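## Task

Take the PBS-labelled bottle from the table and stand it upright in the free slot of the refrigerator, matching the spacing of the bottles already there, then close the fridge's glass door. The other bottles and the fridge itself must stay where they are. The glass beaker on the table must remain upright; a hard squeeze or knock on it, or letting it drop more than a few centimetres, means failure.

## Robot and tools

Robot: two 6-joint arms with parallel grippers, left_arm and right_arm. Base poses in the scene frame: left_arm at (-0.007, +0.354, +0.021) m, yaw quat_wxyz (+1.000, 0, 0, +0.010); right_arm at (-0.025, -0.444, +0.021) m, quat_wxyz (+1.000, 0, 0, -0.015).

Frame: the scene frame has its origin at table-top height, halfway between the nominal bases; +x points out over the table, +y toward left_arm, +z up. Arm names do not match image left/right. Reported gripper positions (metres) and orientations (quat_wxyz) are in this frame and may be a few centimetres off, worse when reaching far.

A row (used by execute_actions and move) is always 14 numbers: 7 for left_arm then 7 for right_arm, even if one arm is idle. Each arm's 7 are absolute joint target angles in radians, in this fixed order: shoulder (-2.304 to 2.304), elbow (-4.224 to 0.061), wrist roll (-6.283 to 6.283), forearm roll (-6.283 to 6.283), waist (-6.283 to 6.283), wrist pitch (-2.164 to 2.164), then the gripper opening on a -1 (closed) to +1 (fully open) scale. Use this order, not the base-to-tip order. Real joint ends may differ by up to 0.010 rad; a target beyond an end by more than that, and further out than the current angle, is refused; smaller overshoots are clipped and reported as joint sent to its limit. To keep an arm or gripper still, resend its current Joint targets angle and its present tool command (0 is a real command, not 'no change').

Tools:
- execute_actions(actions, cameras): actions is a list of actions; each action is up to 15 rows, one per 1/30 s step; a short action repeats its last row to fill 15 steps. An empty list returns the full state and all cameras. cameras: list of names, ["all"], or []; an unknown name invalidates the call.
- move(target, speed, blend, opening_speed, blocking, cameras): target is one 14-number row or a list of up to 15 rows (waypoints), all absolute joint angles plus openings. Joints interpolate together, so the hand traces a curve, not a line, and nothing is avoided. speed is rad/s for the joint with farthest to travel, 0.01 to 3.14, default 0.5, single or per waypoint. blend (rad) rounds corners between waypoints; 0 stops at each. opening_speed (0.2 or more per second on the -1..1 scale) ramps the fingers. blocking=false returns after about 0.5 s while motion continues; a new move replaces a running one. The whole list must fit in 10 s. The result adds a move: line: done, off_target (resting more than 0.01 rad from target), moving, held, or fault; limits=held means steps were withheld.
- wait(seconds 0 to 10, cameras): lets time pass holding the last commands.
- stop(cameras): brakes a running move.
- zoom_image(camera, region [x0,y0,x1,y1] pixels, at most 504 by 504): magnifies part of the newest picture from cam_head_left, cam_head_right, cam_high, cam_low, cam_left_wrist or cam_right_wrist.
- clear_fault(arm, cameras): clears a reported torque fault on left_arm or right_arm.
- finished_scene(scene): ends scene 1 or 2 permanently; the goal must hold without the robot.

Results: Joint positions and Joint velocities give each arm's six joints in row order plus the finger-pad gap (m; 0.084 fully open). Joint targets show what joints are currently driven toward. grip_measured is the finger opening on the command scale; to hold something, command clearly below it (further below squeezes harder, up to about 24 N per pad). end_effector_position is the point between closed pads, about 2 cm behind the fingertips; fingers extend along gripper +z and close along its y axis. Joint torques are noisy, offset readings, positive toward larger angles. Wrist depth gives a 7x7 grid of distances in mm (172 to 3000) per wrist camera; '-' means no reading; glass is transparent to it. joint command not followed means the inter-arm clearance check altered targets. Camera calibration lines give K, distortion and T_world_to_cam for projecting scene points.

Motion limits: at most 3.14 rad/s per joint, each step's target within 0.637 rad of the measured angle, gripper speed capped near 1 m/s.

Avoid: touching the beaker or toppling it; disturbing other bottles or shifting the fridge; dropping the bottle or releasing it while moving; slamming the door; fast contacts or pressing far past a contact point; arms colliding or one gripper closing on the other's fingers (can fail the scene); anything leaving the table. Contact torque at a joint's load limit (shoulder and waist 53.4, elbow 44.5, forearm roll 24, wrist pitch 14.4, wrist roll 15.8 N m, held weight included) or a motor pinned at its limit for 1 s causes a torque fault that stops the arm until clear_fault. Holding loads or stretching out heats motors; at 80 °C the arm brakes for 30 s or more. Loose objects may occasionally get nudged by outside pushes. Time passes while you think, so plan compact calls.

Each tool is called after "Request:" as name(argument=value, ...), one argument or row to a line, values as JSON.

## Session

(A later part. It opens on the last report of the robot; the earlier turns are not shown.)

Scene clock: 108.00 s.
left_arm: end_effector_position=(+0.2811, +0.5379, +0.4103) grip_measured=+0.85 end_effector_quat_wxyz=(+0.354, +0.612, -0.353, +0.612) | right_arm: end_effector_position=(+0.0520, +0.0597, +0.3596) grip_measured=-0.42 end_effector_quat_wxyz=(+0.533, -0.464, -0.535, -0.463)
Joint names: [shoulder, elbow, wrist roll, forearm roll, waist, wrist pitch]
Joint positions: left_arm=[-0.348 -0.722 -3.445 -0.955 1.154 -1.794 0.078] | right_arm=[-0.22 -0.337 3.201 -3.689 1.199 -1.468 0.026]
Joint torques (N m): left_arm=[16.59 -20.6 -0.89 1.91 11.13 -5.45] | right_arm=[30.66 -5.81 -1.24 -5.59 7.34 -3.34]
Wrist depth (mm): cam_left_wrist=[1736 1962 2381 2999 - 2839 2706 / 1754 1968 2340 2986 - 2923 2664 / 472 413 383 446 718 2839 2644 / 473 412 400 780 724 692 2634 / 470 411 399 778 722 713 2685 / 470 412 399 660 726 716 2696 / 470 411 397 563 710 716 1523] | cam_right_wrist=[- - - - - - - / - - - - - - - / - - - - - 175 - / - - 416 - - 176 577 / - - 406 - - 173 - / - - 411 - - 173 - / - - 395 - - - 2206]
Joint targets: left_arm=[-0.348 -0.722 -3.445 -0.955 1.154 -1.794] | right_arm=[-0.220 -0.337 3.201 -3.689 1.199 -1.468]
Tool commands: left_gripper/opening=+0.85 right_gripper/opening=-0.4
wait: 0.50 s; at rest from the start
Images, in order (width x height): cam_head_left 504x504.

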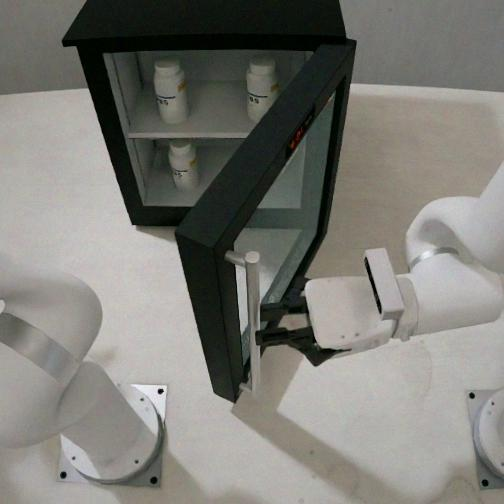

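Request:
move(
  target=[
    [-0.3481,-0.7224,-3.4446,-0.9546,1.154,-1.7942,0.85,-0.1445,-0.2333,3.1942,-3.7757,1.0663,-1.4991,-0.4],
    [-0.3481,-0.7224,-3.4446,-0.9546,1.154,-1.7942,0.85,-0.1445,-0.2333,3.1942,-3.7757,1.0663,-1.4991,0.2],
  ],
  speed=0.2,
  cameras=["cam_head_left","cam_head_right","cam_right_wrist"],
)

Scene clock: 117.87 s.
left_arm: end_effector_position=(+0.2811, +0.5379, +0.4103) grip_measured=+0.85 end_effector_quat_wxyz=(+0.354, +0.612, -0.353, +0.612) | right_arm: end_effector_position=(+0.0757, +0.0092, +0.3602) grip_measured=+0.19 end_effector_quat_wxyz=(+0.524, -0.475, -0.524, -0.475)
Joint names: [shoulder, elbow, wrist roll, forearm roll, waist, wrist pitch]
Joint positions: left_arm=[-0.348 -0.722 -3.445 -0.955 1.154 -1.794 0.078] | right_arm=[-0.145 -0.233 3.194 -3.776 1.066 -1.499 0.052]
Joint torques (N m): left_arm=[16.71 -20.53 -0.92 1.73 11.28 -5.41] | right_arm=[27.13 -4.72 -1.49 -5.46 -7.48 -3.5]
Wrist depth (mm): cam_left_wrist=[1758 1996 2381 - - 2899 2706 / 1732 1968 2372 2986 - 2899 2654 / 472 413 384 445 714 2816 490 / 473 413 401 784 727 693 516 / 470 412 400 778 724 2760 2706 / 471 412 398 662 725 2851 2675 / 470 411 397 563 710 1290 1526] | cam_right_wrist=[- - - 496 723 - 341 / - - - 476 759 339 355 / - - - 434 765 339 369 / - - 449 408 778 340 371 / - 460 439 407 410 342 373 / - - 459 510 - 344 374 / - - 439 445 - - 374]
Joint targets: left_arm=[-0.348 -0.722 -3.445 -0.955 1.154 -1.794] | right_arm=[-0.144 -0.233 3.194 -3.776 1.066 -1.499]
move: done
camera_calibration:
cam_right_wrist: T_world_to_cam=[[0.995913, 0.0892567, -0.0138109, -0.0433956], [-0.0125559, -0.0146067, -0.999814, 0.425369], [-0.0894419, 0.995902, -0.0134263, 0.133982], [0, 0, 0, 1]] pos_world=[0.0605427, -0.123346, 0.42649]
Images, in order (width x height): cam_head_left 504x504, cam_head_right 504x504, cam_right_wrist 672x504.

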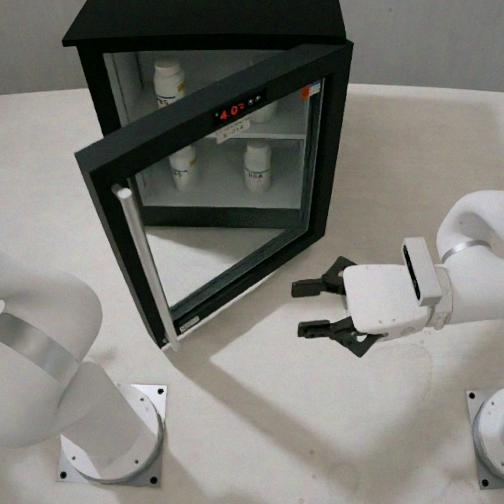

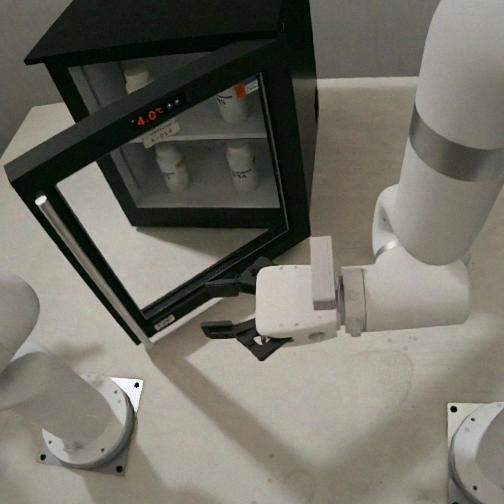

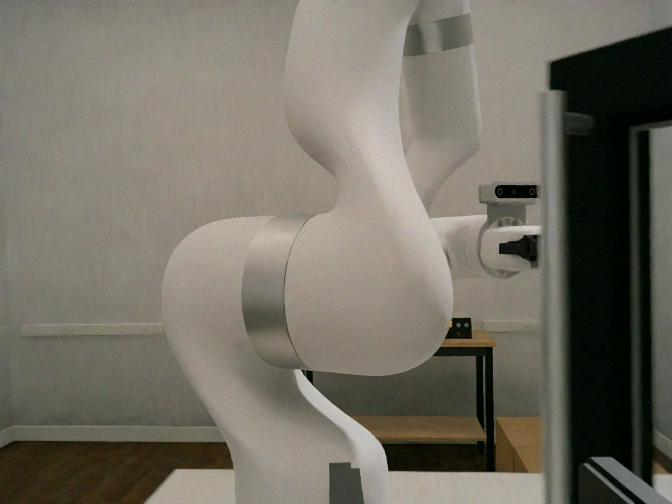

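Request:
wait(
  seconds=1,
  cameras=["cam_head_left"],
)

Scene clock: 120.10 s.
left_arm: end_effector_position=(+0.2811, +0.5379, +0.4103) grip_measured=+0.85 end_effector_quat_wxyz=(+0.354, +0.612, -0.353, +0.612) | right_arm: end_effector_position=(+0.0757, +0.0092, +0.3602) grip_measured=+0.19 end_effector_quat_wxyz=(+0.524, -0.475, -0.524, -0.475)
Joint names: [shoulder, elbow, wrist roll, forearm roll, waist, wrist pitch]
Joint positions: left_arm=[-0.348 -0.722 -3.445 -0.955 1.154 -1.794 0.078] | right_arm=[-0.144 -0.233 3.194 -3.776 1.066 -1.499 0.052]
Joint torques (N m): left_arm=[16.57 -20.6 -0.91 1.73 11.28 -5.25] | right_arm=[27.76 -4.01 -1.36 -5.58 -7.78 -3.27]
Wrist depth (mm): cam_left_wrist=[1741 1991 2405 - - 2899 2675 / 1745 1968 2397 - - 2899 2685 / 472 413 367 390 593 2839 2654 / 474 411 368 367 542 2771 2685 / 472 412 368 365 725 2839 2634 / 471 412 367 364 722 2771 2664 / 469 412 367 362 710 1276 1543] | cam_right_wrist=[- - - 495 726 - - / - - - 476 762 - - / - - - 432 774 - - / - - 450 409 783 687 - / - 460 440 405 - - - / - - 459 512 - - - / - - 438 446 - 2696 2422]
Joint targets: left_arm=[-0.348 -0.722 -3.445 -0.955 1.154 -1.794] | right_arm=[-0.144 -0.233 3.194 -3.776 1.066 -1.499]
Tool commands: left_gripper/opening=+0.85 right_gripper/opening=+0.2
wait: 1.00 s; at rest from the start
Images, in order (width x height): cam_head_left 504x504.

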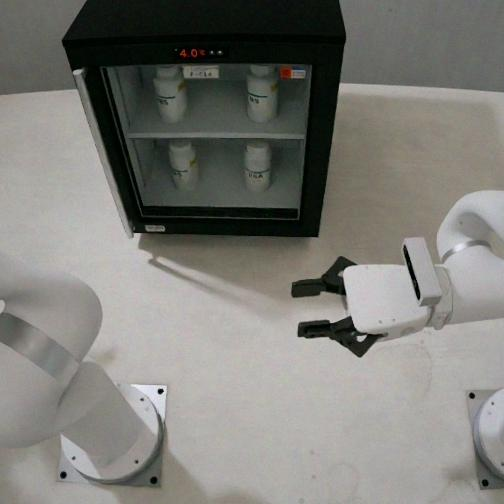

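Request:
finished_scene(
  scene=2,
)

The scene is finished: the task was done.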